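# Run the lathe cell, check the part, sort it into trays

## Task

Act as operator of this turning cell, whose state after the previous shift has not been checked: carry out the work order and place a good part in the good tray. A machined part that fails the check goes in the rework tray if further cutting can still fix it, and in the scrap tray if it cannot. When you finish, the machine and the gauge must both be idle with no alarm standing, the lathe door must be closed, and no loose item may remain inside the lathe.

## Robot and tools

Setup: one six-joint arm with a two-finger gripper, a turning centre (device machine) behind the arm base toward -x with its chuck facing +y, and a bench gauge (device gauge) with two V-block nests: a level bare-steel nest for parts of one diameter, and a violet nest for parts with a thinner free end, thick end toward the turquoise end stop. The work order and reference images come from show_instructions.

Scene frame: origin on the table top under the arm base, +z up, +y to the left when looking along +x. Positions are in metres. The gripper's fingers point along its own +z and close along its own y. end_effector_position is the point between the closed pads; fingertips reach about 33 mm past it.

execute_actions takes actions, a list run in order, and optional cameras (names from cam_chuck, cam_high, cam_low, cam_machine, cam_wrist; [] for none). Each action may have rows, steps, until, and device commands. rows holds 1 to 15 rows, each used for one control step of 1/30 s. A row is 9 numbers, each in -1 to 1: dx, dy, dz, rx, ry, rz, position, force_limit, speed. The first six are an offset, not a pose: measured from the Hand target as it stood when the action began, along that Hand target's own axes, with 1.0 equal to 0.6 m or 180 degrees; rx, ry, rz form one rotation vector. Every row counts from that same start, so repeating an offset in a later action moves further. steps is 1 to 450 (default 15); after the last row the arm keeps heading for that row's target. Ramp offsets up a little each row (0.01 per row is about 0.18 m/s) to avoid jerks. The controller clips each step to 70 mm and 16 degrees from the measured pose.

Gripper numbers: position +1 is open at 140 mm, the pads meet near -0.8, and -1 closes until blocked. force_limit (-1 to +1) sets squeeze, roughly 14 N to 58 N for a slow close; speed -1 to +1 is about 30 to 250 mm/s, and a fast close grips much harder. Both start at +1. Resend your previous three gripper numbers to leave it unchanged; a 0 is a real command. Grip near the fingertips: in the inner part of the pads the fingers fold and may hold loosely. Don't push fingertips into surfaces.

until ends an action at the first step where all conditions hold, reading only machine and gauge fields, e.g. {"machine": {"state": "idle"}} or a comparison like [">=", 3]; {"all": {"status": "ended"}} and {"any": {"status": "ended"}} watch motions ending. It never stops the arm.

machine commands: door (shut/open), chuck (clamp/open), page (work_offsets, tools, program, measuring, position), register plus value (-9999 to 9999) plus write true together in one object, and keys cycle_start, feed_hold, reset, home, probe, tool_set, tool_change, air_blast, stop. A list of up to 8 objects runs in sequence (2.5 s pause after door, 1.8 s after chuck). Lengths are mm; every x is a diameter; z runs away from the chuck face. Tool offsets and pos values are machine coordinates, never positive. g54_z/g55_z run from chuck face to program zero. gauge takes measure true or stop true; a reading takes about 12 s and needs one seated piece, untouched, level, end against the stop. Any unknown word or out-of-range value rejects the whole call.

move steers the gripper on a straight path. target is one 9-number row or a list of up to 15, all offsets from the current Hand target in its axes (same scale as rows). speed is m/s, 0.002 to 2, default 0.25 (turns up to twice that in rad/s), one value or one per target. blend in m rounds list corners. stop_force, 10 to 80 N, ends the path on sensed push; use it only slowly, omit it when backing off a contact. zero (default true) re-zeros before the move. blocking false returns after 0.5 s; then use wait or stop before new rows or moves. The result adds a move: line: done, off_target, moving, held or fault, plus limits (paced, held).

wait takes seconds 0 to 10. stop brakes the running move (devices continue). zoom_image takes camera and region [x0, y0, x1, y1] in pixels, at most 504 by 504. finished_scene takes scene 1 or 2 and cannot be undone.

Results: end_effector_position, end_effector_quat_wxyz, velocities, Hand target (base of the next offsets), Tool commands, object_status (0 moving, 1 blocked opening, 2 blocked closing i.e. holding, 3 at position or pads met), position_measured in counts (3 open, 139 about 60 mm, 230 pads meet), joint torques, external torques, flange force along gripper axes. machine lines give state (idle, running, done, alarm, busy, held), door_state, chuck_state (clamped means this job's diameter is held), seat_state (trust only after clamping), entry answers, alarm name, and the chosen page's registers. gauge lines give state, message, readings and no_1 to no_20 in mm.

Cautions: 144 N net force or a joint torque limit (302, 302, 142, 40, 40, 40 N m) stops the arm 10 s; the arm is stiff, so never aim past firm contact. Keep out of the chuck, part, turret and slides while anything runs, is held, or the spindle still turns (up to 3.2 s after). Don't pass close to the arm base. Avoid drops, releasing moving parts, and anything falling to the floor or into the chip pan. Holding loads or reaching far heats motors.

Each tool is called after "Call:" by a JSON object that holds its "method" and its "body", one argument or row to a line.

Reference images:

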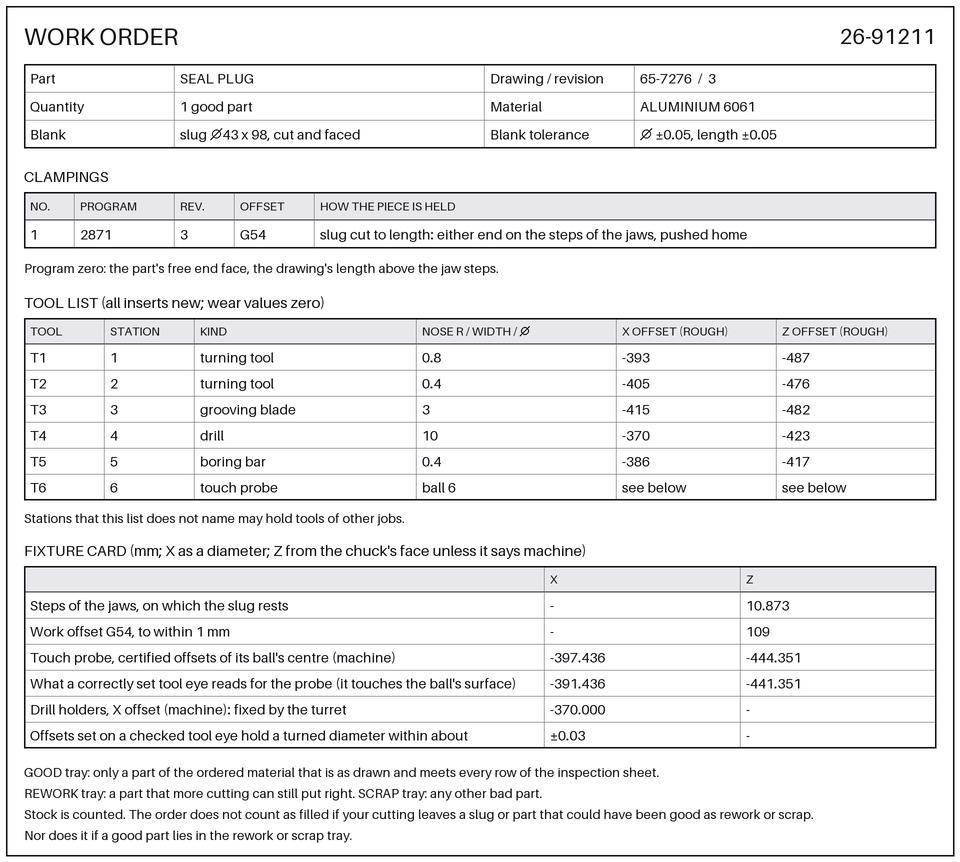

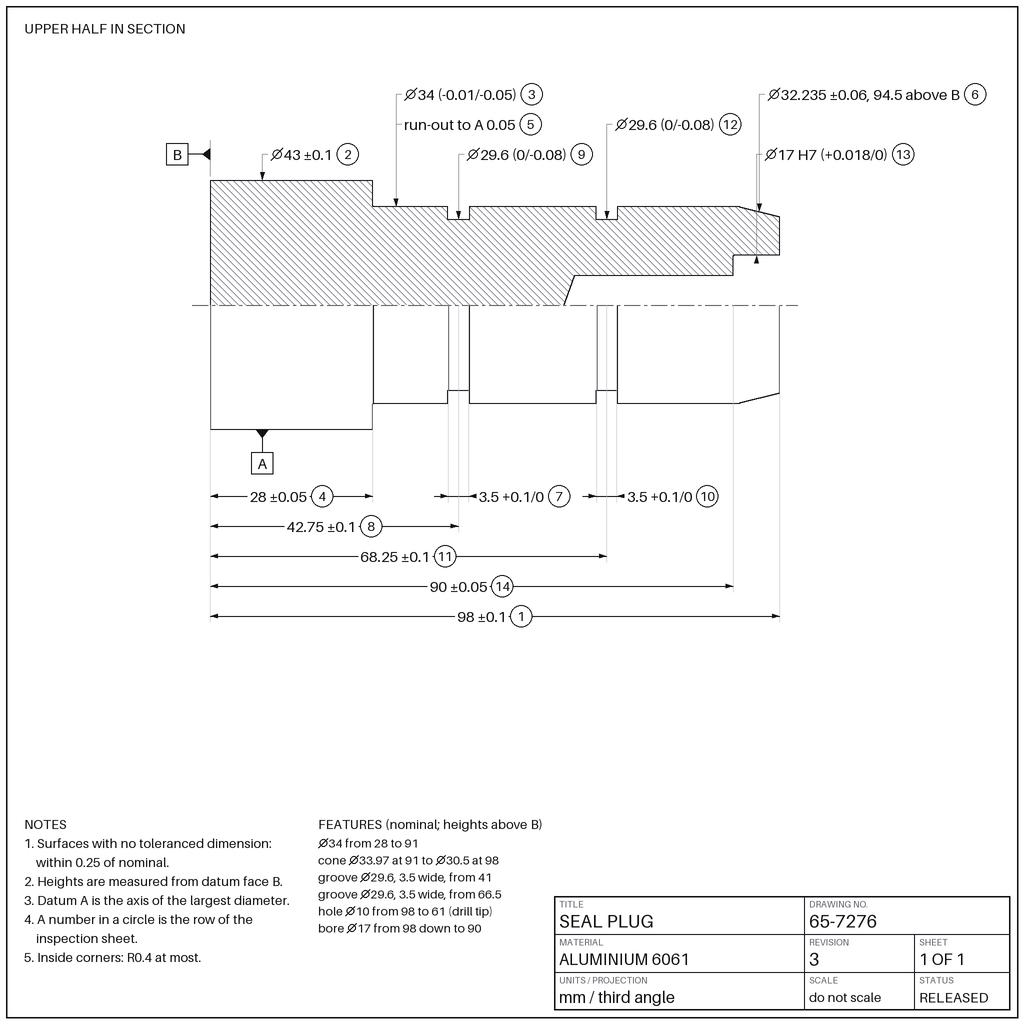

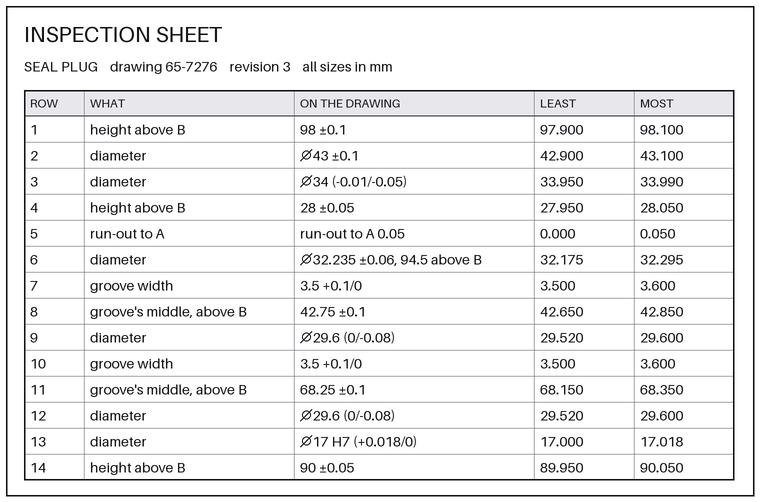

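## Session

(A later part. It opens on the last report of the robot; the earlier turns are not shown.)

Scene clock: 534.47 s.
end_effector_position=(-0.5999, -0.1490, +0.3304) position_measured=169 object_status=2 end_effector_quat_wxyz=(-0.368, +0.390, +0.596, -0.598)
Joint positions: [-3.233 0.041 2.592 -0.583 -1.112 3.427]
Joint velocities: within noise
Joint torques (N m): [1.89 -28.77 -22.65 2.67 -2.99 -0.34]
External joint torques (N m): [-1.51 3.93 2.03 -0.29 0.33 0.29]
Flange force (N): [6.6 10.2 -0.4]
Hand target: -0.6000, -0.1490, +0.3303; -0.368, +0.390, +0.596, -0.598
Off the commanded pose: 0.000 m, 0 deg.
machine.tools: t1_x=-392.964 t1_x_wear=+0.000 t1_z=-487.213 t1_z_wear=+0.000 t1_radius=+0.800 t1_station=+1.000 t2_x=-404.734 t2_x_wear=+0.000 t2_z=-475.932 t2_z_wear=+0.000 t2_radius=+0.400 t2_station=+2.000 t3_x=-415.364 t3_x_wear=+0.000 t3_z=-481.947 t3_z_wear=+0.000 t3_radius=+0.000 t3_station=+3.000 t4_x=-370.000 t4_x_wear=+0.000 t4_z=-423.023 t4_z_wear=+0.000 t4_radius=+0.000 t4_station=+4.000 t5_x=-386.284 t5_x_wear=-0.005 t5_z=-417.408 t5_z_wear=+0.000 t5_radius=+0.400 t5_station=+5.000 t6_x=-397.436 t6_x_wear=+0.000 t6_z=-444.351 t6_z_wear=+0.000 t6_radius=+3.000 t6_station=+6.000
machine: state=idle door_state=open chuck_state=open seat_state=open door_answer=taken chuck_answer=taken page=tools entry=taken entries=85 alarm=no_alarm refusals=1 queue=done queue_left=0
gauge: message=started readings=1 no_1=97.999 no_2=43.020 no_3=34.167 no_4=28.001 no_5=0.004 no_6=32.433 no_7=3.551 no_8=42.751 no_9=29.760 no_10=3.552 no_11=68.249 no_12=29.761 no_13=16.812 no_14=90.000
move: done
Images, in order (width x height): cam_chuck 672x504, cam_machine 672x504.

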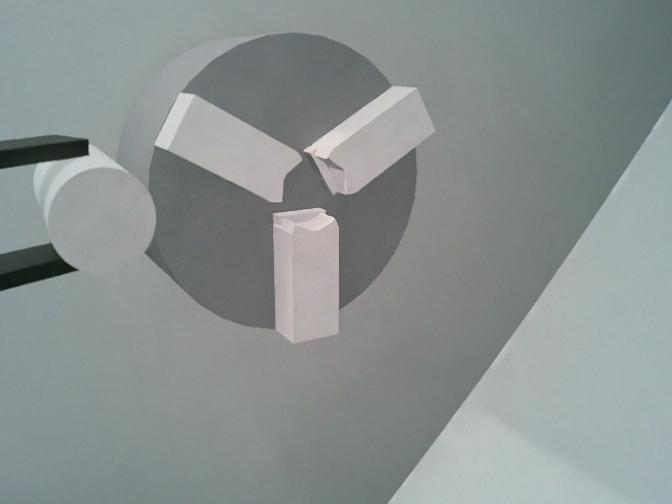

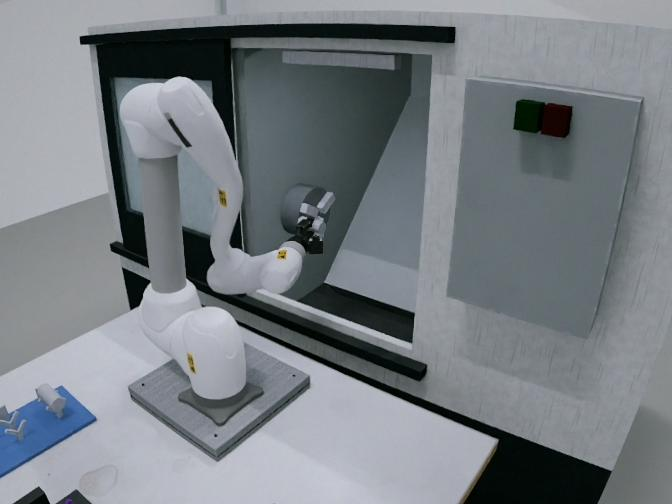

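Call:
{"method": "move", "body": {
  "target": [0.1627,0.0373,0.2225,0,0,0,-0.98,0,-1],
  "speed": 0.12,
  "cameras": ["cam_chuck","cam_wrist"]
}}

Scene clock: 536.53 s.
end_effector_position=(-0.7617, -0.1180, +0.3032) position_measured=169 object_status=2 end_effector_quat_wxyz=(-0.368, +0.390, +0.596, -0.598)
Joint positions: [-3.274 0.304 2.324 -0.628 -1.12 3.449]
Joint velocities: within noise
Joint torques (N m): [2.76 -57.26 -22.99 2.69 -3.02 -0.29]
External joint torques (N m): [-2.01 5.84 2.44 -0.29 0.38 0.24]
Flange force (N): [5.5 10.9 -0.4]
Hand target: -0.7617, -0.1180, +0.3032; -0.368, +0.390, +0.596, -0.598
Off the commanded pose: 0.000 m, 0 deg.
machine.tools: t1_x=-392.964 t1_x_wear=+0.000 t1_z=-487.213 t1_z_wear=+0.000 t1_radius=+0.800 t1_station=+1.000 t2_x=-404.734 t2_x_wear=+0.000 t2_z=-475.932 t2_z_wear=+0.000 t2_radius=+0.400 t2_station=+2.000 t3_x=-415.364 t3_x_wear=+0.000 t3_z=-481.947 t3_z_wear=+0.000 t3_radius=+0.000 t3_station=+3.000 t4_x=-370.000 t4_x_wear=+0.000 t4_z=-423.023 t4_z_wear=+0.000 t4_radius=+0.000 t4_station=+4.000 t5_x=-386.284 t5_x_wear=-0.005 t5_z=-417.408 t5_z_wear=+0.000 t5_radius=+0.400 t5_station=+5.000 t6_x=-397.436 t6_x_wear=+0.000 t6_z=-444.351 t6_z_wear=+0.000 t6_radius=+3.000 t6_station=+6.000
machine: state=idle door_state=open chuck_state=open seat_state=open door_answer=taken chuck_answer=taken page=tools entry=taken entries=85 alarm=no_alarm refusals=1 queue=done queue_left=0
gauge: message=started readings=1 no_1=97.999 no_2=43.020 no_3=34.167 no_4=28.001 no_5=0.004 no_6=32.433 no_7=3.551 no_8=42.751 no_9=29.760 no_10=3.552 no_11=68.249 no_12=29.761 no_13=16.812 no_14=90.000
move: done
Images, in order (width x height): cam_chuck 672x504, cam_wrist 672x504.

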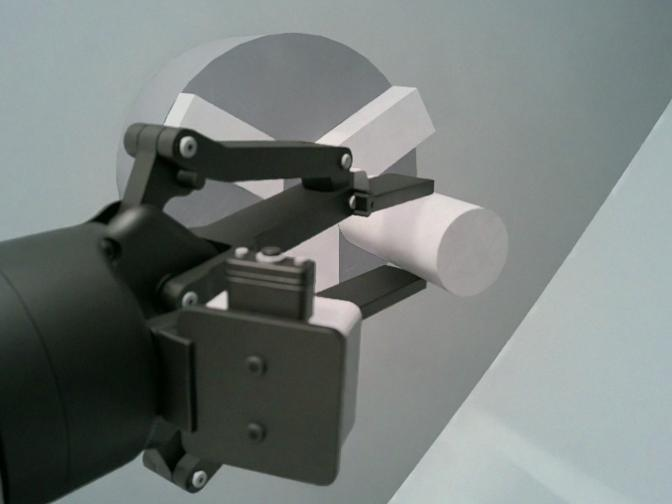

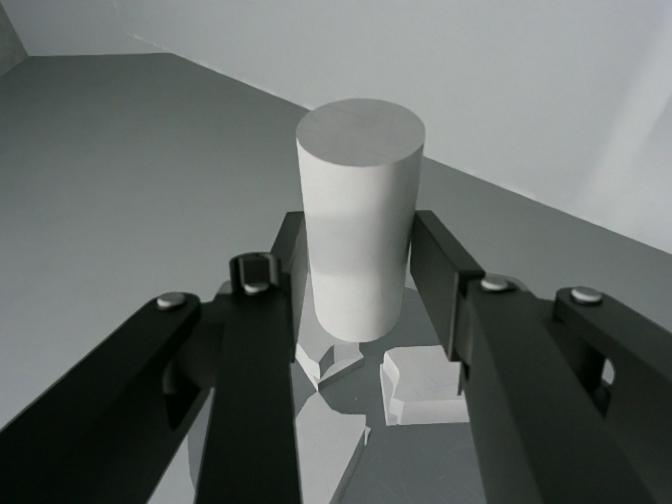

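Call:
{"method": "move", "body": {
  "target": [-0.0753,0.0015,0.0355,0,0,0,-0.98,0,-1],
  "speed": 0.06,
  "stop_force": 15,
  "cameras": ["cam_chuck","cam_wrist"]
}}

Scene clock: 538.33 s.
end_effector_position=(-0.7617, -0.1679, +0.3033) position_measured=169 object_status=2 end_effector_quat_wxyz=(-0.368, +0.390, +0.596, -0.598)
Joint positions: [-3.166 0.306 2.323 -0.511 -1.092 3.398]
Joint velocities: within noise
Joint torques (N m): [2.56 -57.25 -23.11 2.65 -3.07 -0.39]
External joint torques (N m): [-1.85 5.28 2.03 -0.27 0.39 0.35]
Flange force (N): [5.4 9.5 0.4]
Hand target: -0.7617, -0.1679, +0.3033; -0.368, +0.390, +0.596, -0.598
Off the commanded pose: 0.000 m, 0 deg.
machine.tools: t1_x=-392.964 t1_x_wear=+0.000 t1_z=-487.213 t1_z_wear=+0.000 t1_radius=+0.800 t1_station=+1.000 t2_x=-404.734 t2_x_wear=+0.000 t2_z=-475.932 t2_z_wear=+0.000 t2_radius=+0.400 t2_station=+2.000 t3_x=-415.364 t3_x_wear=+0.000 t3_z=-481.947 t3_z_wear=+0.000 t3_radius=+0.000 t3_station=+3.000 t4_x=-370.000 t4_x_wear=+0.000 t4_z=-423.023 t4_z_wear=+0.000 t4_radius=+0.000 t4_station=+4.000 t5_x=-386.284 t5_x_wear=-0.005 t5_z=-417.408 t5_z_wear=+0.000 t5_radius=+0.400 t5_station=+5.000 t6_x=-397.436 t6_x_wear=+0.000 t6_z=-444.351 t6_z_wear=+0.000 t6_radius=+3.000 t6_station=+6.000
machine: state=idle door_state=open chuck_state=open seat_state=open door_answer=taken chuck_answer=taken page=tools entry=taken entries=85 alarm=no_alarm refusals=1 queue=done queue_left=0
gauge: message=started readings=1 no_1=97.999 no_2=43.020 no_3=34.167 no_4=28.001 no_5=0.004 no_6=32.433 no_7=3.551 no_8=42.751 no_9=29.760 no_10=3.552 no_11=68.249 no_12=29.761 no_13=16.812 no_14=90.000
move: done
Images, in order (width x height): cam_chuck 672x504, cam_wrist 672x504.

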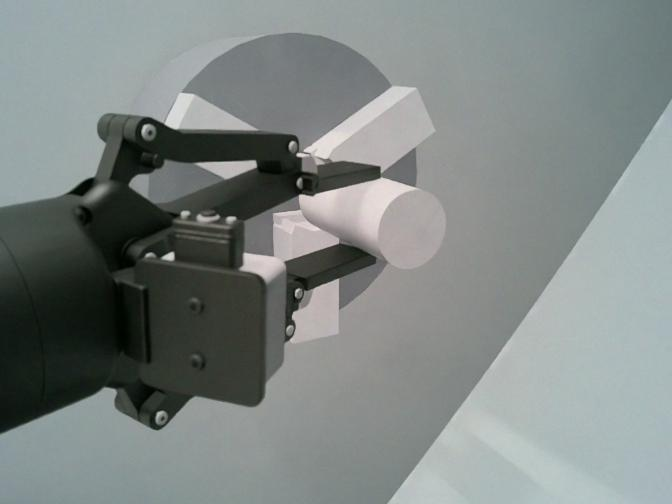

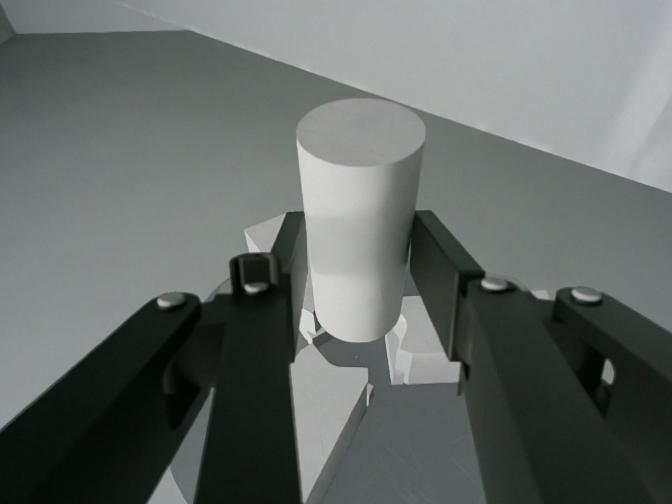

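Call:
{"method": "move", "body": {
  "target": [-0.0678,0.0014,0.032,0,0,0,-0.98,0,-1],
  "speed": 0.02,
  "stop_force": 12,
  "cameras": ["cam_chuck","cam_wrist"]
}}

Scene clock: 540.00 s.
end_effector_position=(-0.7618, -0.1815, +0.3033) position_measured=169 object_status=2 end_effector_quat_wxyz=(-0.368, +0.390, +0.596, -0.598)
Joint positions: [-3.136 0.308 2.321 -0.478 -1.085 3.383]
Joint velocities: within noise
Joint torques (N m): [22.18 -54.31 -26.5 -4.06 -3.62 -0.45]
External joint torques (N m): [-21.55 2.15 5.23 6.45 0.94 0.4]
Flange force (N): [26.1 7.5 -19.7]
Hand target: -0.7618, -0.1815, +0.3033; -0.368, +0.390, +0.596, -0.598 (not the last commanded pose)
Off the commanded pose: 0.031 m, 0 deg.
machine.tools: t1_x=-392.964 t1_x_wear=+0.000 t1_z=-487.213 t1_z_wear=+0.000 t1_radius=+0.800 t1_station=+1.000 t2_x=-404.734 t2_x_wear=+0.000 t2_z=-475.932 t2_z_wear=+0.000 t2_radius=+0.400 t2_station=+2.000 t3_x=-415.364 t3_x_wear=+0.000 t3_z=-481.947 t3_z_wear=+0.000 t3_radius=+0.000 t3_station=+3.000 t4_x=-370.000 t4_x_wear=+0.000 t4_z=-423.023 t4_z_wear=+0.000 t4_radius=+0.000 t4_station=+4.000 t5_x=-386.284 t5_x_wear=-0.005 t5_z=-417.408 t5_z_wear=+0.000 t5_radius=+0.400 t5_station=+5.000 t6_x=-397.436 t6_x_wear=+0.000 t6_z=-444.351 t6_z_wear=+0.000 t6_radius=+3.000 t6_station=+6.000
machine: state=idle door_state=open chuck_state=open seat_state=open door_answer=taken chuck_answer=taken page=tools entry=taken entries=85 alarm=no_alarm refusals=1 queue=done queue_left=0
gauge: message=started readings=1 no_1=97.999 no_2=43.020 no_3=34.167 no_4=28.001 no_5=0.004 no_6=32.433 no_7=3.551 no_8=42.751 no_9=29.760 no_10=3.552 no_11=68.249 no_12=29.761 no_13=16.812 no_14=90.000
move: contact
Images, in order (width x height): cam_chuck 672x504, cam_wrist 672x504.

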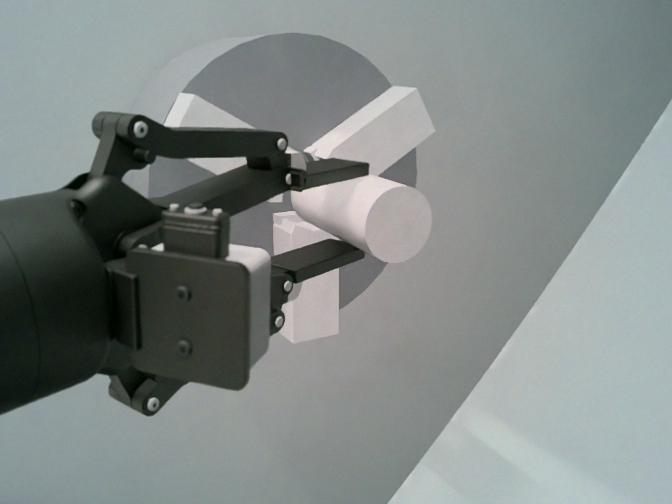

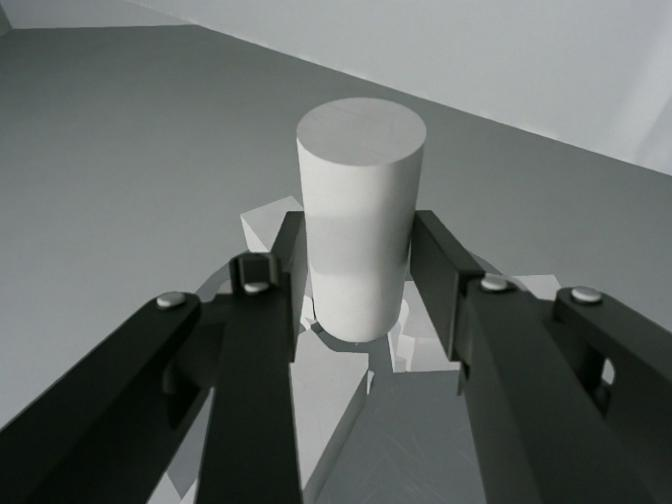

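Call:
{"method": "zoom_image", "body": {
  "camera": "cam_wrist",
  "region": [220, 180, 480, 400]
}}

Call:
{"method": "zoom_image", "body": {
  "camera": "cam_chuck",
  "region": [230, 120, 470, 320]
}}

Scaled by 1.938 from the camera's 672x504 image, which has a finer 960x720 frame.

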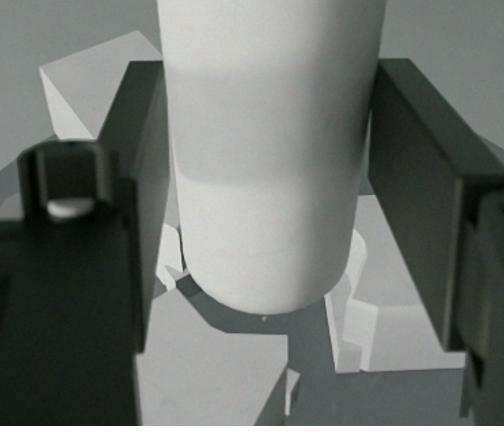

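Scaled by 2.100 from the camera's 672x504 image, which has a finer 960x720 frame.

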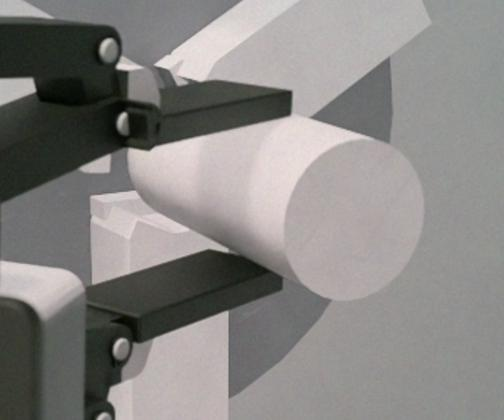

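Call:
{"method": "move", "body": {
  "target": [0.006,-0.0001,-0.0028,0,-0.0083,0,-0.98,0,-1],
  "speed": 0.03,
  "cameras": ["cam_wrist"]
}}

Call:
{"method": "zoom_image", "body": {
  "camera": "cam_wrist",
  "region": [220, 180, 480, 400]
}}

Scene clock: 541.77 s.
end_effector_position=(-0.7618, -0.1775, +0.3033) position_measured=169 object_status=2 end_effector_quat_wxyz=(-0.360, +0.382, +0.601, -0.603)
Joint positions: [-3.162 0.311 2.316 -0.534 -1.096 3.41]
Joint velocities: within noise
Joint torques (N m): [2.39 -58.38 -23.24 2.69 -3.05 -0.31]
External joint torques (N m): [-1.69 5.97 2.14 -0.28 0.38 0.26]
Flange force (N): [5.2 10.9 1.0]
Hand target: -0.7618, -0.1775, +0.3032; -0.360, +0.382, +0.601, -0.603
Off the commanded pose: 0.000 m, 0 deg.
machine.tools: t1_x=-392.964 t1_x_wear=+0.000 t1_z=-487.213 t1_z_wear=+0.000 t1_radius=+0.800 t1_station=+1.000 t2_x=-404.734 t2_x_wear=+0.000 t2_z=-475.932 t2_z_wear=+0.000 t2_radius=+0.400 t2_station=+2.000 t3_x=-415.364 t3_x_wear=+0.000 t3_z=-481.947 t3_z_wear=+0.000 t3_radius=+0.000 t3_station=+3.000 t4_x=-370.000 t4_x_wear=+0.000 t4_z=-423.023 t4_z_wear=+0.000 t4_radius=+0.000 t4_station=+4.000 t5_x=-386.284 t5_x_wear=-0.005 t5_z=-417.408 t5_z_wear=+0.000 t5_radius=+0.400 t5_station=+5.000 t6_x=-397.436 t6_x_wear=+0.000 t6_z=-444.351 t6_z_wear=+0.000 t6_radius=+3.000 t6_station=+6.000
machine: state=idle door_state=open chuck_state=open seat_state=open door_answer=taken chuck_answer=taken page=tools entry=taken entries=85 alarm=no_alarm refusals=1 queue=done queue_left=0
gauge: message=started readings=1 no_1=97.999 no_2=43.020 no_3=34.167 no_4=28.001 no_5=0.004 no_6=32.433 no_7=3.551 no_8=42.751 no_9=29.760 no_10=3.552 no_11=68.249 no_12=29.761 no_13=16.812 no_14=90.000
move: done
Images, in order (width x height): cam_wrist 672x504.

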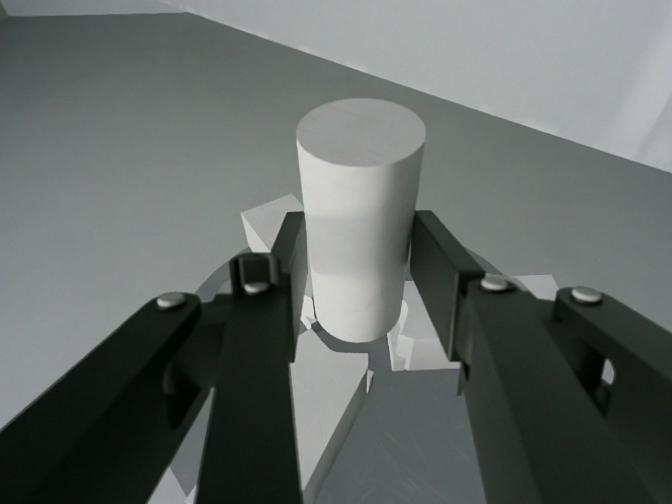

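Scaled by 1.938 from the camera's 672x504 image, which has a finer 960x720 frame.

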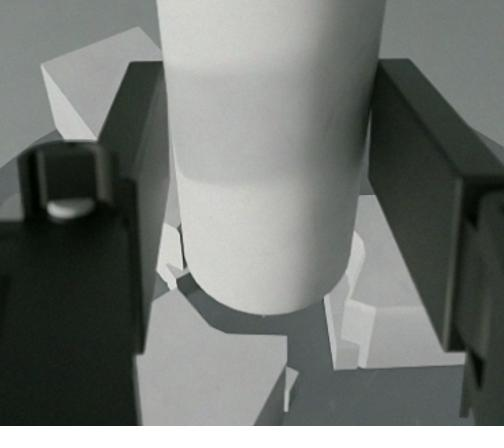

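Call:
{"method": "move", "body": {
  "target": [-0.0447,0.0009,0.0225,0,0,0,-0.98,0,-1],
  "speed": 0.012,
  "stop_force": 10,
  "cameras": ["cam_chuck","cam_wrist"]
}}

Scene clock: 544.40 s.
end_effector_position=(-0.7619, -0.1973, +0.3033) position_measured=169 object_status=2 end_effector_quat_wxyz=(-0.360, +0.383, +0.601, -0.603)
Joint positions: [-3.119 0.314 2.313 -0.487 -1.085 3.39]
Joint velocities: within noise
Joint torques (N m): [19.32 -60.5 -22.31 -3.37 -5.34 -0.33]
External joint torques (N m): [-18.62 7.7 1.01 5.76 2.66 0.29]
Flange force (N): [25.7 12.3 -3.4]
Hand target: -0.7619, -0.1973, +0.3033; -0.360, +0.383, +0.601, -0.603 (not the last commanded pose)
Off the commanded pose: 0.010 m, 0 deg.
machine.tools: t1_x=-392.964 t1_x_wear=+0.000 t1_z=-487.213 t1_z_wear=+0.000 t1_radius=+0.800 t1_station=+1.000 t2_x=-404.734 t2_x_wear=+0.000 t2_z=-475.932 t2_z_wear=+0.000 t2_radius=+0.400 t2_station=+2.000 t3_x=-415.364 t3_x_wear=+0.000 t3_z=-481.947 t3_z_wear=+0.000 t3_radius=+0.000 t3_station=+3.000 t4_x=-370.000 t4_x_wear=+0.000 t4_z=-423.023 t4_z_wear=+0.000 t4_radius=+0.000 t4_station=+4.000 t5_x=-386.284 t5_x_wear=-0.005 t5_z=-417.408 t5_z_wear=+0.000 t5_radius=+0.400 t5_station=+5.000 t6_x=-397.436 t6_x_wear=+0.000 t6_z=-444.351 t6_z_wear=+0.000 t6_radius=+3.000 t6_station=+6.000
machine: state=idle door_state=open chuck_state=open seat_state=open door_answer=taken chuck_answer=taken page=tools entry=taken entries=85 alarm=no_alarm refusals=1 queue=done queue_left=0
gauge: message=started readings=1 no_1=97.999 no_2=43.020 no_3=34.167 no_4=28.001 no_5=0.004 no_6=32.433 no_7=3.551 no_8=42.751 no_9=29.760 no_10=3.552 no_11=68.249 no_12=29.761 no_13=16.812 no_14=90.000
move: contact
Images, in order (width x height): cam_chuck 672x504, cam_wrist 672x504.

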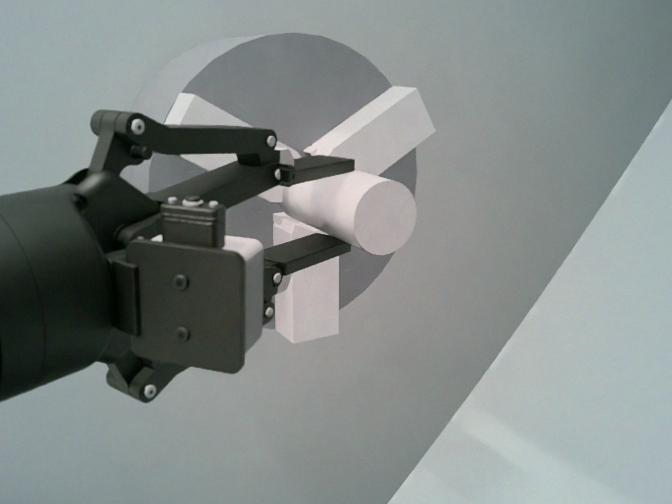

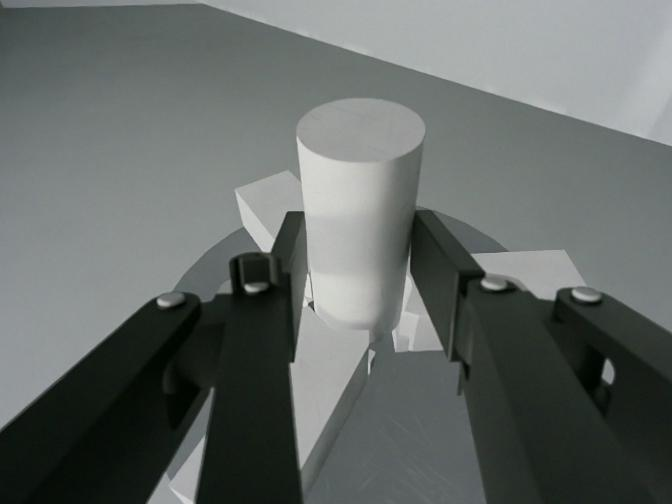

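Call:
{"method": "execute_actions", "body": {
  "actions": [
    {"machine":{"chuck":"clamp"},"steps":90,"until":{"machine":{"chuck_state":["!=","between"]}}},
    {"steps":30}
  ],
  "cameras": ["cam_chuck"]
}}

Scene clock: 545.77 s.
end_effector_position=(-0.7619, -0.1973, +0.3033) position_measured=169 object_status=2 end_effector_quat_wxyz=(-0.360, +0.383, +0.601, -0.603)
Joint positions: [-3.119 0.314 2.313 -0.487 -1.085 3.39]
Joint velocities: within noise
Joint torques (N m): [28.58 -25.6 -62.81 -1.65 5.04 -0.32]
External joint torques (N m): [-27.94 -27.18 41.48 4.06 -7.72 0.27]
External joint torques at the end of the 1st action: [-17.22 7.56 1.11 5.49 2.48 0.33]
Flange force (N): [10.9 -14.7 -127.1]
Flange force at the end of the 1st action (N): [23.6 12.2 -2.8]
Hand target: -0.7619, -0.1973, +0.3033; -0.360, +0.383, +0.601, -0.603 (not the last commanded pose)
Tool commands: gripper/position=-0.98 gripper/force_limit=+0.0 gripper/speed=-1.0
Off the commanded pose: 0.010 m, 0 deg.
machine.tools: t1_x=-392.964 t1_x_wear=+0.000 t1_z=-487.213 t1_z_wear=+0.000 t1_radius=+0.800 t1_station=+1.000 t2_x=-404.734 t2_x_wear=+0.000 t2_z=-475.932 t2_z_wear=+0.000 t2_radius=+0.400 t2_station=+2.000 t3_x=-415.364 t3_x_wear=+0.000 t3_z=-481.947 t3_z_wear=+0.000 t3_radius=+0.000 t3_station=+3.000 t4_x=-370.000 t4_x_wear=+0.000 t4_z=-423.023 t4_z_wear=+0.000 t4_radius=+0.000 t4_station=+4.000 t5_x=-386.284 t5_x_wear=-0.005 t5_z=-417.408 t5_z_wear=+0.000 t5_radius=+0.400 t5_station=+5.000 t6_x=-397.436 t6_x_wear=+0.000 t6_z=-444.351 t6_z_wear=+0.000 t6_radius=+3.000 t6_station=+6.000
machine: state=idle door_state=open chuck_state=clamped seat_state=open door_answer=taken chuck_answer=taken page=tools entry=taken entries=85 alarm=no_alarm refusals=1 queue=running queue_left=0
gauge: message=started readings=1 no_1=97.999 no_2=43.020 no_3=34.167 no_4=28.001 no_5=0.004 no_6=32.433 no_7=3.551 no_8=42.751 no_9=29.760 no_10=3.552 no_11=68.249 no_12=29.761 no_13=16.812 no_14=90.000
Images, in order (width x height): cam_chuck 672x504.

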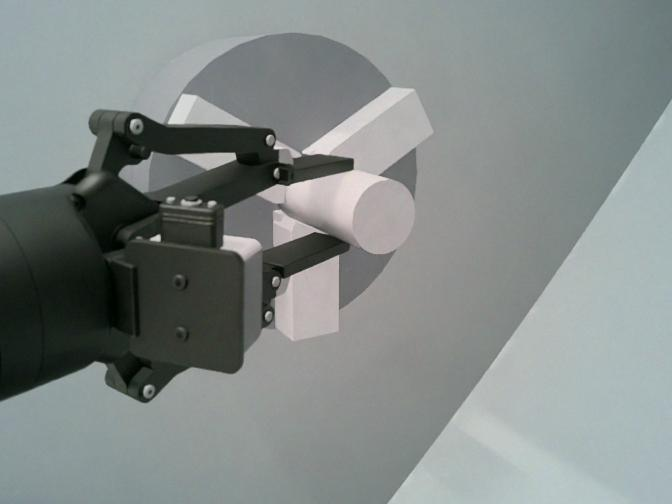

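Call:
{"method": "move", "body": {
  "target": [0,0,-0.0025,0,0,0,-0.98,0,-1],
  "speed": 0.01,
  "cameras": []
}}

Scene clock: 546.77 s.
end_effector_position=(-0.7607, -0.1967, +0.3033) position_measured=169 object_status=2 end_effector_quat_wxyz=(-0.360, +0.383, +0.601, -0.603)
Joint positions: [-3.12 0.312 2.315 -0.488 -1.086 3.39]
Joint velocities: within noise
Joint torques (N m): [7.7 -48.49 -12.52 -0.53 0.6 -0.46]
External joint torques (N m): [-7.01 -4.14 -8.81 2.93 -3.27 0.42]
Flange force (N): [12.4 -3.9 4.2]
Hand target: -0.7606, -0.1966, +0.3033; -0.360, +0.383, +0.601, -0.603
Off the commanded pose: 0.000 m, 0 deg.
machine.tools: t1_x=-392.964 t1_x_wear=+0.000 t1_z=-487.213 t1_z_wear=+0.000 t1_radius=+0.800 t1_station=+1.000 t2_x=-404.734 t2_x_wear=+0.000 t2_z=-475.932 t2_z_wear=+0.000 t2_radius=+0.400 t2_station=+2.000 t3_x=-415.364 t3_x_wear=+0.000 t3_z=-481.947 t3_z_wear=+0.000 t3_radius=+0.000 t3_station=+3.000 t4_x=-370.000 t4_x_wear=+0.000 t4_z=-423.023 t4_z_wear=+0.000 t4_radius=+0.000 t4_station=+4.000 t5_x=-386.284 t5_x_wear=-0.005 t5_z=-417.408 t5_z_wear=+0.000 t5_radius=+0.400 t5_station=+5.000 t6_x=-397.436 t6_x_wear=+0.000 t6_z=-444.351 t6_z_wear=+0.000 t6_radius=+3.000 t6_station=+6.000
machine: state=idle door_state=open chuck_state=clamped seat_state=open door_answer=taken chuck_answer=taken page=tools entry=taken entries=85 alarm=no_alarm refusals=1 queue=done queue_left=0
gauge: message=started readings=1 no_1=97.999 no_2=43.020 no_3=34.167 no_4=28.001 no_5=0.004 no_6=32.433 no_7=3.551 no_8=42.751 no_9=29.760 no_10=3.552 no_11=68.249 no_12=29.761 no_13=16.812 no_14=90.000
move: done
No camera images: "cameras" was empty.

Call:
{"method": "execute_actions", "body": {
  "actions": [
    {"machine":{"chuck":"open"},"steps":90,"until":{"machine":{"chuck_state":"open"}}},
    {"steps":10}
  ],
  "cameras": []
}}

Call:
{"method": "move", "body": {
  "target": [-0.0149,0.0003,0.0075,0,0,0,-0.98,0,-1],
  "speed": 0.008,
  "stop_force": 14,
  "cameras": ["cam_wrist"]
}}

Scene clock: 548.23 s.
end_effector_position=(-0.7606, -0.1966, +0.3033) position_measured=169 object_status=2 end_effector_quat_wxyz=(-0.360, +0.383, +0.601, -0.603)
Joint positions: [-3.12 0.312 2.316 -0.488 -1.086 3.39]
Joint velocities: within noise
Joint torques (N m): [2.91 -58.88 -23.53 2.59 -3.16 -0.36]
External joint torques (N m): [-2.22 6.21 2.23 -0.19 0.47 0.31]
External joint torques at the end of the 1st action: [-2.17 6.18 2.11 -0.21 0.36 0.34]
Flange force (N): [6.1 11.2 1.0]
Flange force at the end of the 1st action (N): [6.2 11.3 1.1]
Hand target: -0.7606, -0.1966, +0.3033; -0.360, +0.383, +0.601, -0.603
Tool commands: gripper/position=-0.98 gripper/force_limit=+0.0 gripper/speed=-1.0
Off the commanded pose: 0.000 m, 0 deg.
machine.tools: t1_x=-392.964 t1_x_wear=+0.000 t1_z=-487.213 t1_z_wear=+0.000 t1_radius=+0.800 t1_station=+1.000 t2_x=-404.734 t2_x_wear=+0.000 t2_z=-475.932 t2_z_wear=+0.000 t2_radius=+0.400 t2_station=+2.000 t3_x=-415.364 t3_x_wear=+0.000 t3_z=-481.947 t3_z_wear=+0.000 t3_radius=+0.000 t3_station=+3.000 t4_x=-370.000 t4_x_wear=+0.000 t4_z=-423.023 t4_z_wear=+0.000 t4_radius=+0.000 t4_station=+4.000 t5_x=-386.284 t5_x_wear=-0.005 t5_z=-417.408 t5_z_wear=+0.000 t5_radius=+0.400 t5_station=+5.000 t6_x=-397.436 t6_x_wear=+0.000 t6_z=-444.351 t6_z_wear=+0.000 t6_radius=+3.000 t6_station=+6.000
machine: state=idle door_state=open chuck_state=open seat_state=open door_answer=taken chuck_answer=taken page=tools entry=taken entries=85 alarm=no_alarm refusals=1 queue=running queue_left=0
gauge: message=started readings=1 no_1=97.999 no_2=43.020 no_3=34.167 no_4=28.001 no_5=0.004 no_6=32.433 no_7=3.551 no_8=42.751 no_9=29.760 no_10=3.552 no_11=68.249 no_12=29.761 no_13=16.812 no_14=90.000
No camera images: "cameras" was empty.

Scene clock: 549.10 s.
end_effector_position=(-0.7606, -0.1974, +0.3033) position_measured=169 object_status=2 end_effector_quat_wxyz=(-0.360, +0.383, +0.600, -0.603)
Joint positions: [-3.118 0.312 2.315 -0.486 -1.085 3.389]
Joint velocities: within noise
Joint torques (N m): [22.29 -55.97 -24.94 -3.93 -4.1 -0.31]
External joint torques (N m): [-21.61 3.27 3.62 6.33 1.42 0.27]
Flange force (N): [27.3 8.0 -15.7]
Hand target: -0.7606, -0.1974, +0.3033; -0.360, +0.383, +0.600, -0.603 (not the last commanded pose)
Off the commanded pose: 0.009 m, 0 deg.
machine.tools: t1_x=-392.964 t1_x_wear=+0.000 t1_z=-487.213 t1_z_wear=+0.000 t1_radius=+0.800 t1_station=+1.000 t2_x=-404.734 t2_x_wear=+0.000 t2_z=-475.932 t2_z_wear=+0.000 t2_radius=+0.400 t2_station=+2.000 t3_x=-415.364 t3_x_wear=+0.000 t3_z=-481.947 t3_z_wear=+0.000 t3_radius=+0.000 t3_station=+3.000 t4_x=-370.000 t4_x_wear=+0.000 t4_z=-423.023 t4_z_wear=+0.000 t4_radius=+0.000 t4_station=+4.000 t5_x=-386.284 t5_x_wear=-0.005 t5_z=-417.408 t5_z_wear=+0.000 t5_radius=+0.400 t5_station=+5.000 t6_x=-397.436 t6_x_wear=+0.000 t6_z=-444.351 t6_z_wear=+0.000 t6_radius=+3.000 t6_station=+6.000
machine: state=idle door_state=open chuck_state=open seat_state=open door_answer=taken chuck_answer=taken page=tools entry=taken entries=85 alarm=no_alarm refusals=1 queue=done queue_left=0
gauge: message=started readings=1 no_1=97.999 no_2=43.020 no_3=34.167 no_4=28.001 no_5=0.004 no_6=32.433 no_7=3.551 no_8=42.751 no_9=29.760 no_10=3.552 no_11=68.249 no_12=29.761 no_13=16.812 no_14=90.000
move: contact
Images, in order (width x height): cam_wrist 672x504.

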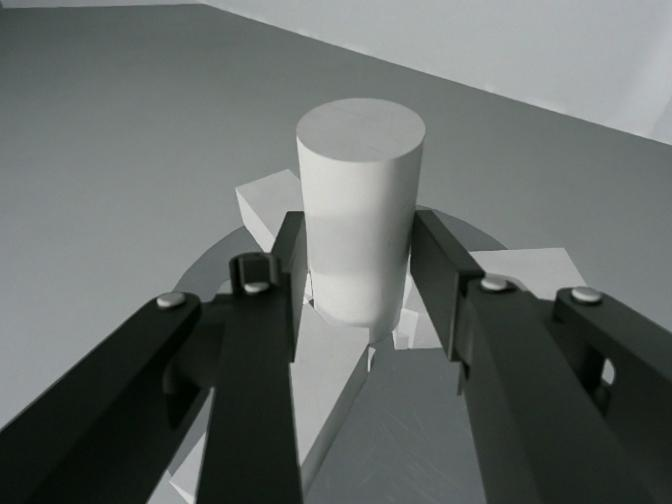

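Call:
{"method": "execute_actions", "body": {
  "actions": [
    {"machine":{"chuck":"clamp"},"steps":90,"until":{"machine":{"chuck_state":["!=","between"]}}},
    {"steps":40}
  ],
  "cameras": ["cam_wrist"]
}}

Scene clock: 550.87 s.
end_effector_position=(-0.7606, -0.1974, +0.3033) position_measured=169 object_status=2 end_effector_quat_wxyz=(-0.360, +0.383, +0.600, -0.603)
Joint positions: [-3.118 0.312 2.315 -0.486 -1.085 3.389]
Joint velocities: within noise
Joint torques (N m): [23.83 -42 -26.66 -4.28 1.05 -0.18]
External joint torques (N m): [-23.16 -10.63 5.35 6.68 -3.73 0.13]
External joint torques at the end of the 1st action: [-21.25 6.14 1.47 6.56 1.94 0.3]
Flange force (N): [24.1 -6.4 -38.4]
Flange force at the end of the 1st action (N): [28.5 11.5 -8.0]
Hand target: -0.7606, -0.1974, +0.3033; -0.360, +0.383, +0.600, -0.603 (not the last commanded pose)
Tool commands: gripper/position=-0.98 gripper/force_limit=+0.0 gripper/speed=-1.0
Off the commanded pose: 0.009 m, 0 deg.
machine.tools: t1_x=-392.964 t1_x_wear=+0.000 t1_z=-487.213 t1_z_wear=+0.000 t1_radius=+0.800 t1_station=+1.000 t2_x=-404.734 t2_x_wear=+0.000 t2_z=-475.932 t2_z_wear=+0.000 t2_radius=+0.400 t2_station=+2.000 t3_x=-415.364 t3_x_wear=+0.000 t3_z=-481.947 t3_z_wear=+0.000 t3_radius=+0.000 t3_station=+3.000 t4_x=-370.000 t4_x_wear=+0.000 t4_z=-423.023 t4_z_wear=+0.000 t4_radius=+0.000 t4_station=+4.000 t5_x=-386.284 t5_x_wear=-0.005 t5_z=-417.408 t5_z_wear=+0.000 t5_radius=+0.400 t5_station=+5.000 t6_x=-397.436 t6_x_wear=+0.000 t6_z=-444.351 t6_z_wear=+0.000 t6_radius=+3.000 t6_station=+6.000
machine: state=idle door_state=open chuck_state=clamped seat_state=home door_answer=taken chuck_answer=taken page=tools entry=taken entries=85 alarm=no_alarm refusals=1 queue=running queue_left=0
gauge: message=started readings=1 no_1=97.999 no_2=43.020 no_3=34.167 no_4=28.001 no_5=0.004 no_6=32.433 no_7=3.551 no_8=42.751 no_9=29.760 no_10=3.552 no_11=68.249 no_12=29.761 no_13=16.812 no_14=90.000
Images, in order (width x height): cam_wrist 672x504.

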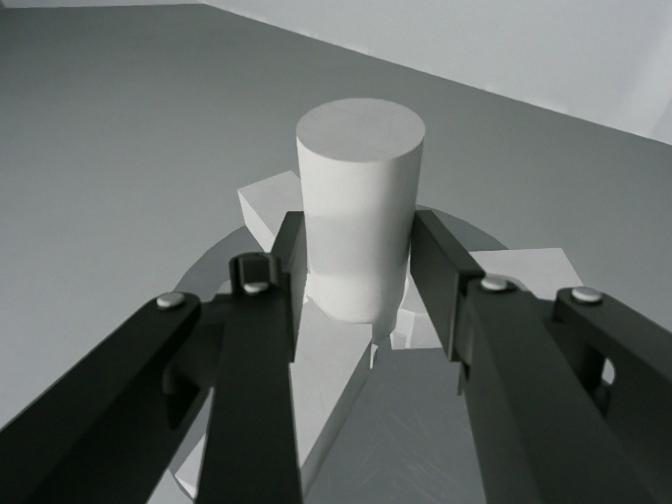

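Call:
{"method": "execute_actions", "body": {
  "actions": [
    {"rows":[[0,0,0,0,0,0,-0.5,0,-1]],"steps":40},
    {"rows":[[0,0,0,0,0,0,0.1,0,-1]],"steps":50}
  ],
  "cameras": ["cam_chuck"]
}}

Call:
{"method": "move", "body": {
  "target": [0,0,-0.2833,0,0,0,0.1,0,-1],
  "speed": 0.15,
  "cameras": ["cam_chuck"]
}}

Scene clock: 554.30 s.
end_effector_position=(-0.7606, -0.1974, +0.3033) position_measured=117 object_status=3 end_effector_quat_wxyz=(-0.360, +0.383, +0.600, -0.603)
Joint positions: [-3.118 0.312 2.315 -0.486 -1.085 3.389]
Joint velocities: within noise
Joint torques (N m): [2.28 -55.31 -21.2 2.39 -1.74 -0.34]
External joint torques (N m): [-1.6 2.7 -0.07 0 -0.92 0.29]
External joint torques at the end of the 1st action: [-23.37 -10.86 5.19 6.91 -3.7 0.18]
Flange force (N): [4.8 6.6 0.8]
Flange force at the end of the 1st action (N): [24.0 -6.9 -38.3]
Hand target: -0.7606, -0.1974, +0.3033; -0.360, +0.383, +0.600, -0.603
Off the commanded pose: 0.000 m, 0 deg.
machine.tools: t1_x=-392.964 t1_x_wear=+0.000 t1_z=-487.213 t1_z_wear=+0.000 t1_radius=+0.800 t1_station=+1.000 t2_x=-404.734 t2_x_wear=+0.000 t2_z=-475.932 t2_z_wear=+0.000 t2_radius=+0.400 t2_station=+2.000 t3_x=-415.364 t3_x_wear=+0.000 t3_z=-481.947 t3_z_wear=+0.000 t3_radius=+0.000 t3_station=+3.000 t4_x=-370.000 t4_x_wear=+0.000 t4_z=-423.023 t4_z_wear=+0.000 t4_radius=+0.000 t4_station=+4.000 t5_x=-386.284 t5_x_wear=-0.005 t5_z=-417.408 t5_z_wear=+0.000 t5_radius=+0.400 t5_station=+5.000 t6_x=-397.436 t6_x_wear=+0.000 t6_z=-444.351 t6_z_wear=+0.000 t6_radius=+3.000 t6_station=+6.000
machine: state=idle door_state=open chuck_state=clamped seat_state=home door_answer=taken chuck_answer=taken page=tools entry=taken entries=85 alarm=no_alarm refusals=1 queue=done queue_left=0
gauge: message=started readings=1 no_1=97.999 no_2=43.020 no_3=34.167 no_4=28.001 no_5=0.004 no_6=32.433 no_7=3.551 no_8=42.751 no_9=29.760 no_10=3.552 no_11=68.249 no_12=29.761 no_13=16.812 no_14=90.000
Images, in order (width x height): cam_chuck 672x504.

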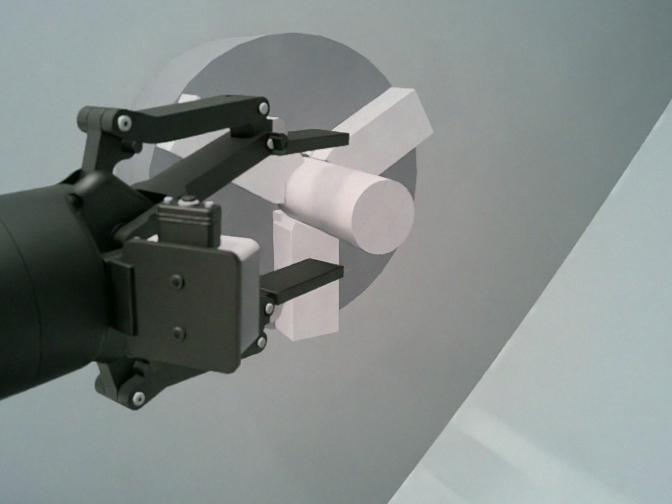

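Scene clock: 555.83 s.
end_effector_position=(-0.6087, -0.1213, +0.3057) position_measured=117 object_status=3 end_effector_quat_wxyz=(-0.360, +0.383, +0.600, -0.603)
Joint positions: [-3.343 0.126 2.586 -0.703 -1.212 3.43]
Joint velocities: within noise
Joint torques (N m): [2.75 -32.16 -17.2 2.05 -1.68 -0.32]
External joint torques (N m): [-2.24 2.13 0.23 -0.01 -0.97 0.27]
Flange force (N): [7.9 7.8 -3.1]
Hand target: -0.6087, -0.1213, +0.3057; -0.360, +0.383, +0.600, -0.603
Off the commanded pose: 0.000 m, 0 deg.
machine.tools: t1_x=-392.964 t1_x_wear=+0.000 t1_z=-487.213 t1_z_wear=+0.000 t1_radius=+0.800 t1_station=+1.000 t2_x=-404.734 t2_x_wear=+0.000 t2_z=-475.932 t2_z_wear=+0.000 t2_radius=+0.400 t2_station=+2.000 t3_x=-415.364 t3_x_wear=+0.000 t3_z=-481.947 t3_z_wear=+0.000 t3_radius=+0.000 t3_station=+3.000 t4_x=-370.000 t4_x_wear=+0.000 t4_z=-423.023 t4_z_wear=+0.000 t4_radius=+0.000 t4_station=+4.000 t5_x=-386.284 t5_x_wear=-0.005 t5_z=-417.408 t5_z_wear=+0.000 t5_radius=+0.400 t5_station=+5.000 t6_x=-397.436 t6_x_wear=+0.000 t6_z=-444.351 t6_z_wear=+0.000 t6_radius=+3.000 t6_station=+6.000
machine: state=idle door_state=open chuck_state=clamped seat_state=home door_answer=taken chuck_answer=taken page=tools entry=taken entries=85 alarm=no_alarm refusals=1 queue=done queue_left=0
gauge: message=started readings=1 no_1=97.999 no_2=43.020 no_3=34.167 no_4=28.001 no_5=0.004 no_6=32.433 no_7=3.551 no_8=42.751 no_9=29.760 no_10=3.552 no_11=68.249 no_12=29.761 no_13=16.812 no_14=90.000
move: done
Images, in order (width x height): cam_chuck 672x504.

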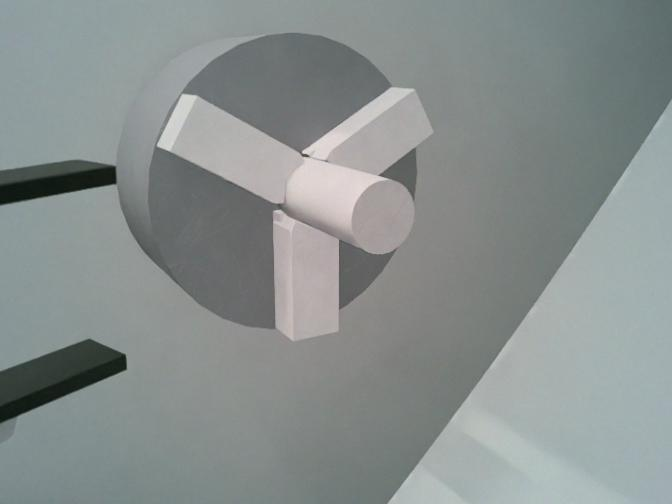

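Call:
{"method": "move", "body": {
  "target": [
    [-0.0504,-0.0392,0.008,0,0,0,0.1,0,-1],
    [-0.2766,-0.1154,-0.067,0,0.147,0,0.1,0,-1],
    [-0.51,-0.1735,-0.231,0,0.147,0,0.1,0,-1],
    [-0.7505,-0.2138,-0.4844,0,0.147,0,0.1,0,-1]
  ],
  "speed": 0.25,
  "blend": [0.03,0.04,0.05,0],
  "cameras": ["cam_chuck"]
}}

Call:
{"method": "execute_actions", "body": {
  "actions": [
    {"machine":[{"page":"program"},{"door":"shut"},{"cycle_start":true}],"steps":150,"until":{"machine":{"state":"running"}}}
  ],
  "cameras": ["cam_machine"]
}}

Scene clock: 559.33 s.
end_effector_position=(-0.1507, -0.3910, +0.4513) position_measured=117 object_status=3 end_effector_quat_wxyz=(+0.488, -0.511, -0.502, +0.499)
Joint positions: [-1.236 0.025 2.269 1.826 -1.811 2.333]
Joint velocities: within noise
Joint torques (N m): [0.95 -36.75 -33 -2.71 -0.87 -0.32]
External joint torques (N m): [-1.52 2.26 -0.25 -0.01 -0.98 0.28]
Flange force (N): [-4.2 3.0 0.1]
Hand target: -0.1507, -0.3910, +0.4513; +0.488, -0.511, -0.502, +0.499
Off the commanded pose: 0.000 m, 0 deg.
machine.tools: t1_x=-392.964 t1_x_wear=+0.000 t1_z=-487.213 t1_z_wear=+0.000 t1_radius=+0.800 t1_station=+1.000 t2_x=-404.734 t2_x_wear=+0.000 t2_z=-475.932 t2_z_wear=+0.000 t2_radius=+0.400 t2_station=+2.000 t3_x=-415.364 t3_x_wear=+0.000 t3_z=-481.947 t3_z_wear=+0.000 t3_radius=+0.000 t3_station=+3.000 t4_x=-370.000 t4_x_wear=+0.000 t4_z=-423.023 t4_z_wear=+0.000 t4_radius=+0.000 t4_station=+4.000 t5_x=-386.284 t5_x_wear=-0.005 t5_z=-417.408 t5_z_wear=+0.000 t5_radius=+0.400 t5_station=+5.000 t6_x=-397.436 t6_x_wear=+0.000 t6_z=-444.351 t6_z_wear=+0.000 t6_radius=+3.000 t6_station=+6.000
machine: state=idle door_state=open chuck_state=clamped seat_state=home door_answer=taken chuck_answer=taken page=tools entry=taken entries=85 alarm=no_alarm refusals=1 queue=done queue_left=0
gauge: message=started readings=1 no_1=97.999 no_2=43.020 no_3=34.167 no_4=28.001 no_5=0.004 no_6=32.433 no_7=3.551 no_8=42.751 no_9=29.760 no_10=3.552 no_11=68.249 no_12=29.761 no_13=16.812 no_14=90.000
move: done; blend cut to 0.0193 m at target 1
Images, in order (width x height): cam_chuck 672x504.

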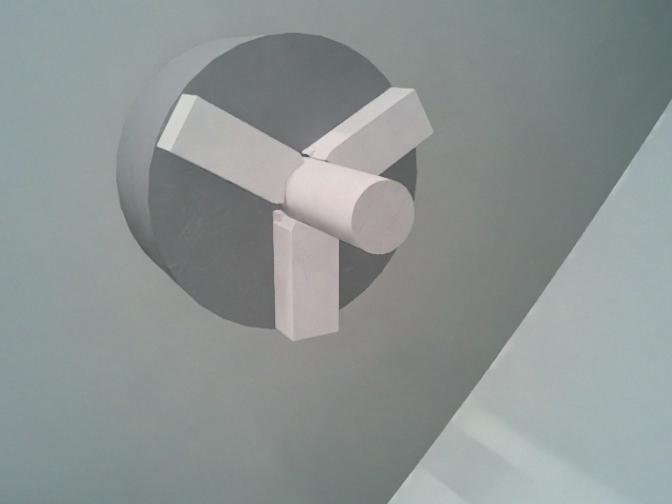

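Scene clock: 562.17 s.
end_effector_position=(-0.1507, -0.3910, +0.4513) position_measured=117 object_status=3 end_effector_quat_wxyz=(+0.488, -0.511, -0.502, +0.499)
Joint positions: [-1.236 0.025 2.269 1.826 -1.811 2.333]
Joint velocities: within noise
Joint torques (N m): [1.17 -36.63 -33.18 -2.71 -0.92 -0.37]
External joint torques (N m): [-1.75 2.13 -0.1 -0.02 -0.94 0.32]
Flange force (N): [-4.0 3.0 0.8]
Hand target: -0.1507, -0.3910, +0.4513; +0.488, -0.511, -0.502, +0.499
Tool commands: gripper/position=+0.1 gripper/force_limit=+0.0 gripper/speed=-1.0
Off the commanded pose: 0.000 m, 0 deg.
machine.program: program=+2871 tool_call=+6 tool_in_place=+0 program_revision=+3 program_offset=+54 load_peak=+0 stored1_number=+2871 stored1_revision=+3 stored2_number=+6563 stored2_revision=+6 stored3_number=+8716 stored3_revision=+5 stored4_number=+0 stored4_revision=+0 cycles=+1
machine: state=running door_state=shut chuck_state=clamped seat_state=home door_answer=taken chuck_answer=taken page=program entry=taken entries=86 alarm=no_alarm refusals=1 queue=running queue_left=0
gauge: message=started readings=1 no_1=97.999 no_2=43.020 no_3=34.167 no_4=28.001 no_5=0.004 no_6=32.433 no_7=3.551 no_8=42.751 no_9=29.760 no_10=3.552 no_11=68.249 no_12=29.761 no_13=16.812 no_14=90.000
Images, in order (width x height): cam_machine 672x504.

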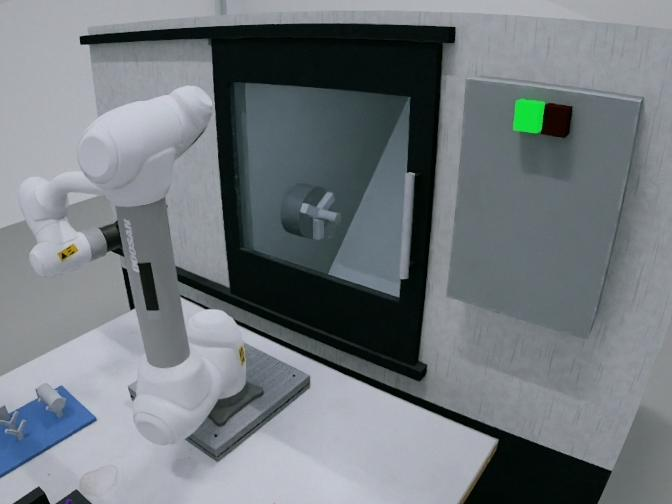

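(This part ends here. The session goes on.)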